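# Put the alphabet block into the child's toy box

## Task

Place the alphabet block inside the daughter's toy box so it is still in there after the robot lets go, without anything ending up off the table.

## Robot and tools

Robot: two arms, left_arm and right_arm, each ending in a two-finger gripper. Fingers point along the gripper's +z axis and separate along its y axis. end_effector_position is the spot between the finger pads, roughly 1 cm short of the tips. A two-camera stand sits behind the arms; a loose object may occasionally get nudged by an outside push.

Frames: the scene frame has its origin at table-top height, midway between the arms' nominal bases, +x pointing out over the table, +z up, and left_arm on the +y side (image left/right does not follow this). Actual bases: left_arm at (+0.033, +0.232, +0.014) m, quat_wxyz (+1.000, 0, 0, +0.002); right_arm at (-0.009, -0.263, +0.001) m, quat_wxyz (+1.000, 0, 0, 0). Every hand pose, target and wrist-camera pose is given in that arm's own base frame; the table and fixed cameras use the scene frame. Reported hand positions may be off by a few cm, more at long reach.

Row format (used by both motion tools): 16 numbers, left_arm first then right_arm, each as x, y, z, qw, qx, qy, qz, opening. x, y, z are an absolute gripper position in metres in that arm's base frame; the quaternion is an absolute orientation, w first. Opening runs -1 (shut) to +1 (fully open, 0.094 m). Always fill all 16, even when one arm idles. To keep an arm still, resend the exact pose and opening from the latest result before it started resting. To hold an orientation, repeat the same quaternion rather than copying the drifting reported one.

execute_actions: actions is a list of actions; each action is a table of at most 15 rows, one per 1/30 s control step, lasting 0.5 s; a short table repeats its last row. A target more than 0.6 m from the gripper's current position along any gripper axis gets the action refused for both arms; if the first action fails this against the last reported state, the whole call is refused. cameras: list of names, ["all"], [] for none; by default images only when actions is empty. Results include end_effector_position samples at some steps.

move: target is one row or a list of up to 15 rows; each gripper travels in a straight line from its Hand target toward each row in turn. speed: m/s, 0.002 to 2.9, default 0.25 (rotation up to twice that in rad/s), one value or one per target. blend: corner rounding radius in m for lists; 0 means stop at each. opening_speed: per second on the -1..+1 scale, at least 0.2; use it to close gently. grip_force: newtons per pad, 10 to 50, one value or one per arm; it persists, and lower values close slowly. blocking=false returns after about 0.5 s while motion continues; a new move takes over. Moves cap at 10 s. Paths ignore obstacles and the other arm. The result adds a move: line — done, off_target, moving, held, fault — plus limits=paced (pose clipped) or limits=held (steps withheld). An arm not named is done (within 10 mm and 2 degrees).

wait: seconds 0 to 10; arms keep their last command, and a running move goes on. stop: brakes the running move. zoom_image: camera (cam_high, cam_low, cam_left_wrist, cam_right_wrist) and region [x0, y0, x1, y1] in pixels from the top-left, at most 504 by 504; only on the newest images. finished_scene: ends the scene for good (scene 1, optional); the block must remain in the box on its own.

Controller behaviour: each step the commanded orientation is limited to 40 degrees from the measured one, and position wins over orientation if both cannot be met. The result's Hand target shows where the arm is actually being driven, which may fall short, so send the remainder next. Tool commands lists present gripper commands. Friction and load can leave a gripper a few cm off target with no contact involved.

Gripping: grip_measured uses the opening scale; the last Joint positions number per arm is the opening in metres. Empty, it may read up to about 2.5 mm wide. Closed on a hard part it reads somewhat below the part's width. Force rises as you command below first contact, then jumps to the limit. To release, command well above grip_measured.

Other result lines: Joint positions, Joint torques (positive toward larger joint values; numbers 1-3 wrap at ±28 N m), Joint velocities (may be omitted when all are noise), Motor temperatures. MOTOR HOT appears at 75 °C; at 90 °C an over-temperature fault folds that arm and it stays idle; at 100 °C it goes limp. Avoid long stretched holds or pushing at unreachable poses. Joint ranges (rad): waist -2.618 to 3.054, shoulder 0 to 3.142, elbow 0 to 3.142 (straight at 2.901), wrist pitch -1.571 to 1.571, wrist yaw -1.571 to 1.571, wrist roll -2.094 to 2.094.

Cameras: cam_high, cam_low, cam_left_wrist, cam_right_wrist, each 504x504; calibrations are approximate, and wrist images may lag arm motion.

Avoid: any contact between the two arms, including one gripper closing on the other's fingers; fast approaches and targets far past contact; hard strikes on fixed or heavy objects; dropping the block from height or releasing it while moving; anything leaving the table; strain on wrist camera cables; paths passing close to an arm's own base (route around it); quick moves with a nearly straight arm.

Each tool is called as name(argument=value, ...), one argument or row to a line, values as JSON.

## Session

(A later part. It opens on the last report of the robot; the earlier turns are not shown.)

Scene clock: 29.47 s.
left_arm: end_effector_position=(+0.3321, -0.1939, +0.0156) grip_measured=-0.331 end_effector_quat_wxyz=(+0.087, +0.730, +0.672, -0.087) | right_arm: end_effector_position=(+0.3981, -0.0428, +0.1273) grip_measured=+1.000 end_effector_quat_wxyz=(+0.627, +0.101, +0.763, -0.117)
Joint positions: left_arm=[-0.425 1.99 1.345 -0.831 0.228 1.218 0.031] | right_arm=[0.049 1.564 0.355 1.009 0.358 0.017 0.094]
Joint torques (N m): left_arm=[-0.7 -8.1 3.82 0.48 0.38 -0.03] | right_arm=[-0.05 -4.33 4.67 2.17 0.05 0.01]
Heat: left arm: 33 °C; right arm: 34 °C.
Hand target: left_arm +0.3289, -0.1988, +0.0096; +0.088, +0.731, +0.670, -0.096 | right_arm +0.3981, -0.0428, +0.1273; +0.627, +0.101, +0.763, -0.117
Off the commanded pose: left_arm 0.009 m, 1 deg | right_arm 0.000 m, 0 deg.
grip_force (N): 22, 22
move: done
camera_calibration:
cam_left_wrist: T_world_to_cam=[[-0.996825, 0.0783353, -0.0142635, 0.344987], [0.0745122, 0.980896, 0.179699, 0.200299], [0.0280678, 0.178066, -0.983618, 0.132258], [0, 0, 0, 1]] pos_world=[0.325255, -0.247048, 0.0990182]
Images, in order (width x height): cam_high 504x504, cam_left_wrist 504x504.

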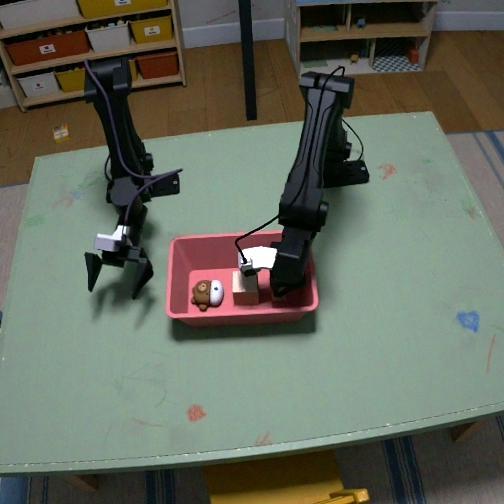

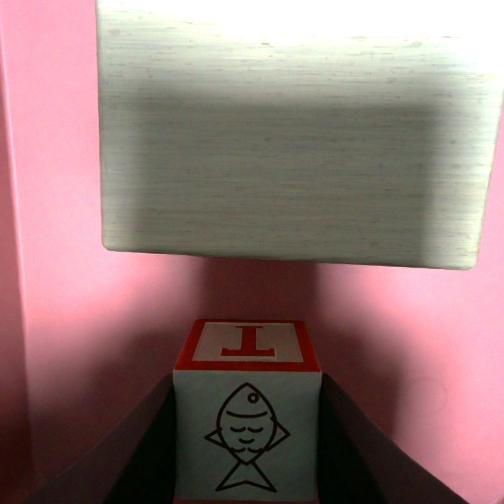

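move(
  target=[
    [0.3300, -0.197, 0.0135, 0.0882, 0.7310, 0.6698, -0.0962, -0.55, 0.3981, -0.0428, 0.1273, 0.627, 0.101, 0.763, -0.117, 1.0],
    [0.3300, -0.197, 0.0135, 0.0882, 0.7310, 0.6698, -0.0962, -0.02, 0.3981, -0.0428, 0.1273, 0.627, 0.101, 0.763, -0.117, 1.0],
  ],
  speed=0.03,
  opening_speed=0.6,
  cameras=["cam_high", "cam_left_wrist"],
)

zoom_image(
  camera="cam_high",
  region=[230, 210, 330, 310],
)

Scene clock: 31.70 s.
left_arm: end_effector_position=(+0.3321, -0.1940, +0.0157) grip_measured=-0.022 end_effector_quat_wxyz=(+0.088, +0.730, +0.672, -0.087) | right_arm: end_effector_position=(+0.3981, -0.0428, +0.1273) grip_measured=+1.000 end_effector_quat_wxyz=(+0.627, +0.101, +0.763, -0.117)
Joint positions: left_arm=[-0.425 1.99 1.345 -0.831 0.229 1.218 0.046] | right_arm=[0.049 1.564 0.355 1.009 0.358 0.017 0.094]
Joint torques (N m): left_arm=[-0.12 -8.43 4.48 0.3 0.33 0.02] | right_arm=[-0.02 -4.19 4.66 2.18 0.08 -0.01]
Heat: left arm: 32 °C; right arm: 34 °C.
Hand target: left_arm +0.3300, -0.1969, +0.0135; +0.088, +0.731, +0.670, -0.096 | right_arm +0.3981, -0.0428, +0.1273; +0.627, +0.101, +0.763, -0.117
Off the commanded pose: left_arm 0.004 m, 1 deg | right_arm 0.000 m, 0 deg.
grip_force (N): 22, 22
move: done
camera_calibration:
cam_left_wrist: T_world_to_cam=[[-0.996828, 0.0783089, -0.0141977, 0.344984], [0.0745096, 0.980971, 0.179288, 0.200439], [0.0279674, 0.177661, -0.983694, 0.132314], [0, 0, 0, 1]] pos_world=[0.325255, -0.247147, 0.099118]
Images, in order (width x height): cam_high 504x504, cam_left_wrist 504x504.

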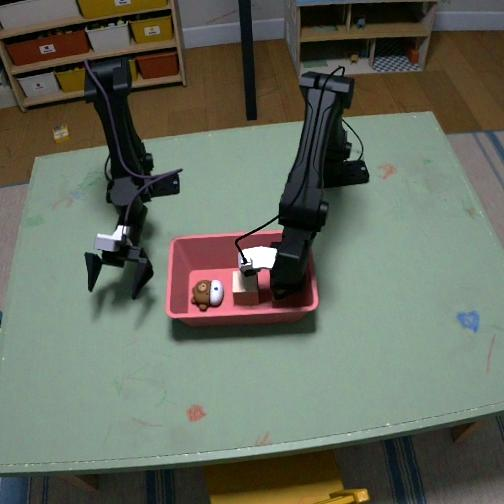

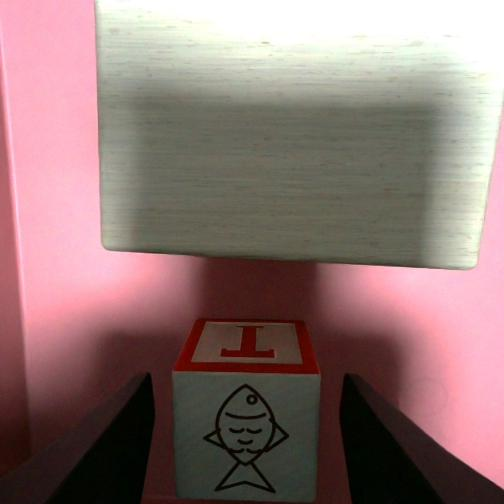

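Scaled by 5.040 from the camera's 504x504 image, which has a finer 720x720 frame.

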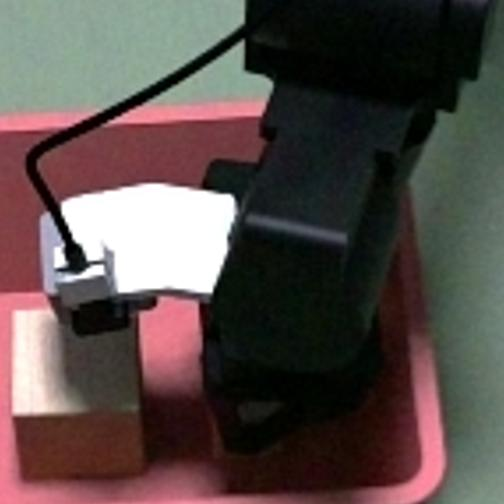

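move(
  target=[
    [0.332, -0.198, 0.06, 0.0882, 0.7310, 0.6698, -0.0962, -0.02, 0.3981, -0.0428, 0.1273, 0.627, 0.101, 0.763, -0.117, 1.0],
    [0.325, -0.185, 0.19, 0.0882, 0.7310, 0.6698, -0.0962, -0.02, 0.3981, -0.0428, 0.1273, 0.627, 0.101, 0.763, -0.117, 1.0],
  ],
  speed=[0.08, 0.25],
  blend=[0.02, 0],
  cameras=["cam_high", "cam_low", "cam_left_wrist"],
)

zoom_image(
  camera="cam_high",
  region=[150, 210, 340, 340],
)

Scene clock: 34.00 s.
left_arm: end_effector_position=(+0.3236, -0.1833, +0.1829) grip_measured=-0.022 end_effector_quat_wxyz=(+0.078, +0.731, +0.672, -0.090) | right_arm: end_effector_position=(+0.3981, -0.0428, +0.1273) grip_measured=+1.000 end_effector_quat_wxyz=(+0.627, +0.101, +0.763, -0.117)
Joint positions: left_arm=[-0.408 1.91 1.913 -1.503 0.229 1.239 0.046] | right_arm=[0.049 1.564 0.355 1.009 0.358 0.017 0.094]
Joint torques (N m): left_arm=[0.66 -8.53 6.5 0.07 0.38 0.08] | right_arm=[-0.06 -4.3 4.68 2.19 0.04 -0.02]
Heat: left arm: 33 °C; right arm: 35 °C.
Hand target: left_arm +0.3250, -0.1849, +0.1900; +0.088, +0.731, +0.670, -0.096 | right_arm +0.3981, -0.0428, +0.1273; +0.627, +0.101, +0.763, -0.117
Off the commanded pose: left_arm 0.007 m, 1 deg | right_arm 0.000 m, 0 deg.
grip_force (N): 22, 22
move: done
camera_calibration:
cam_left_wrist: T_world_to_cam=[[-0.996599, 0.0823016, 0.00412699, 0.335345], [0.0816154, 0.978894, 0.187365, 0.156473], [0.0113806, 0.187065, -0.982282, 0.301999], [0, 0, 0, 1]] pos_world=[0.317997, -0.237264, 0.265947]
Images, in order (width x height): cam_high 504x504, cam_low 504x504, cam_left_wrist 504x504.

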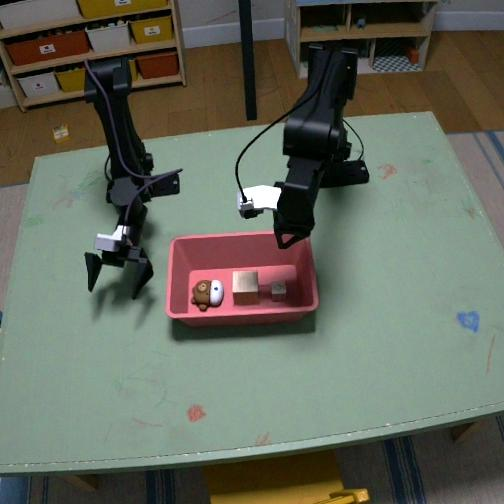

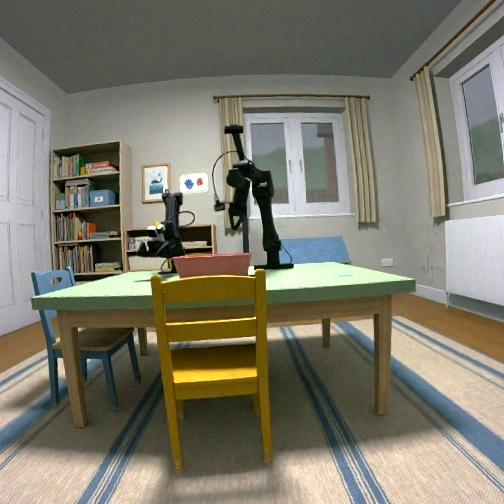

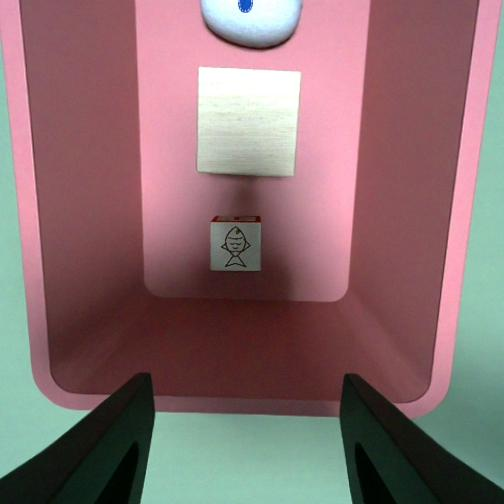

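Scaled by 2.653 from the camera's 504x504 image, which has a finer 720x720 frame.

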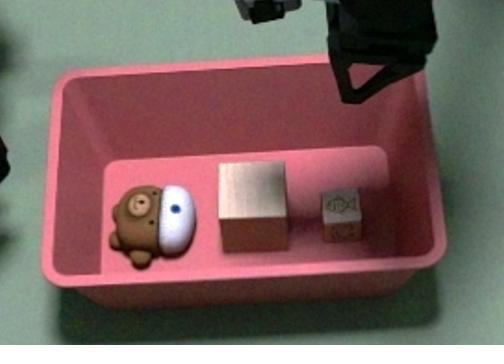

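finished_scene(
  scene=1,
)

The scene is finished: the task was done.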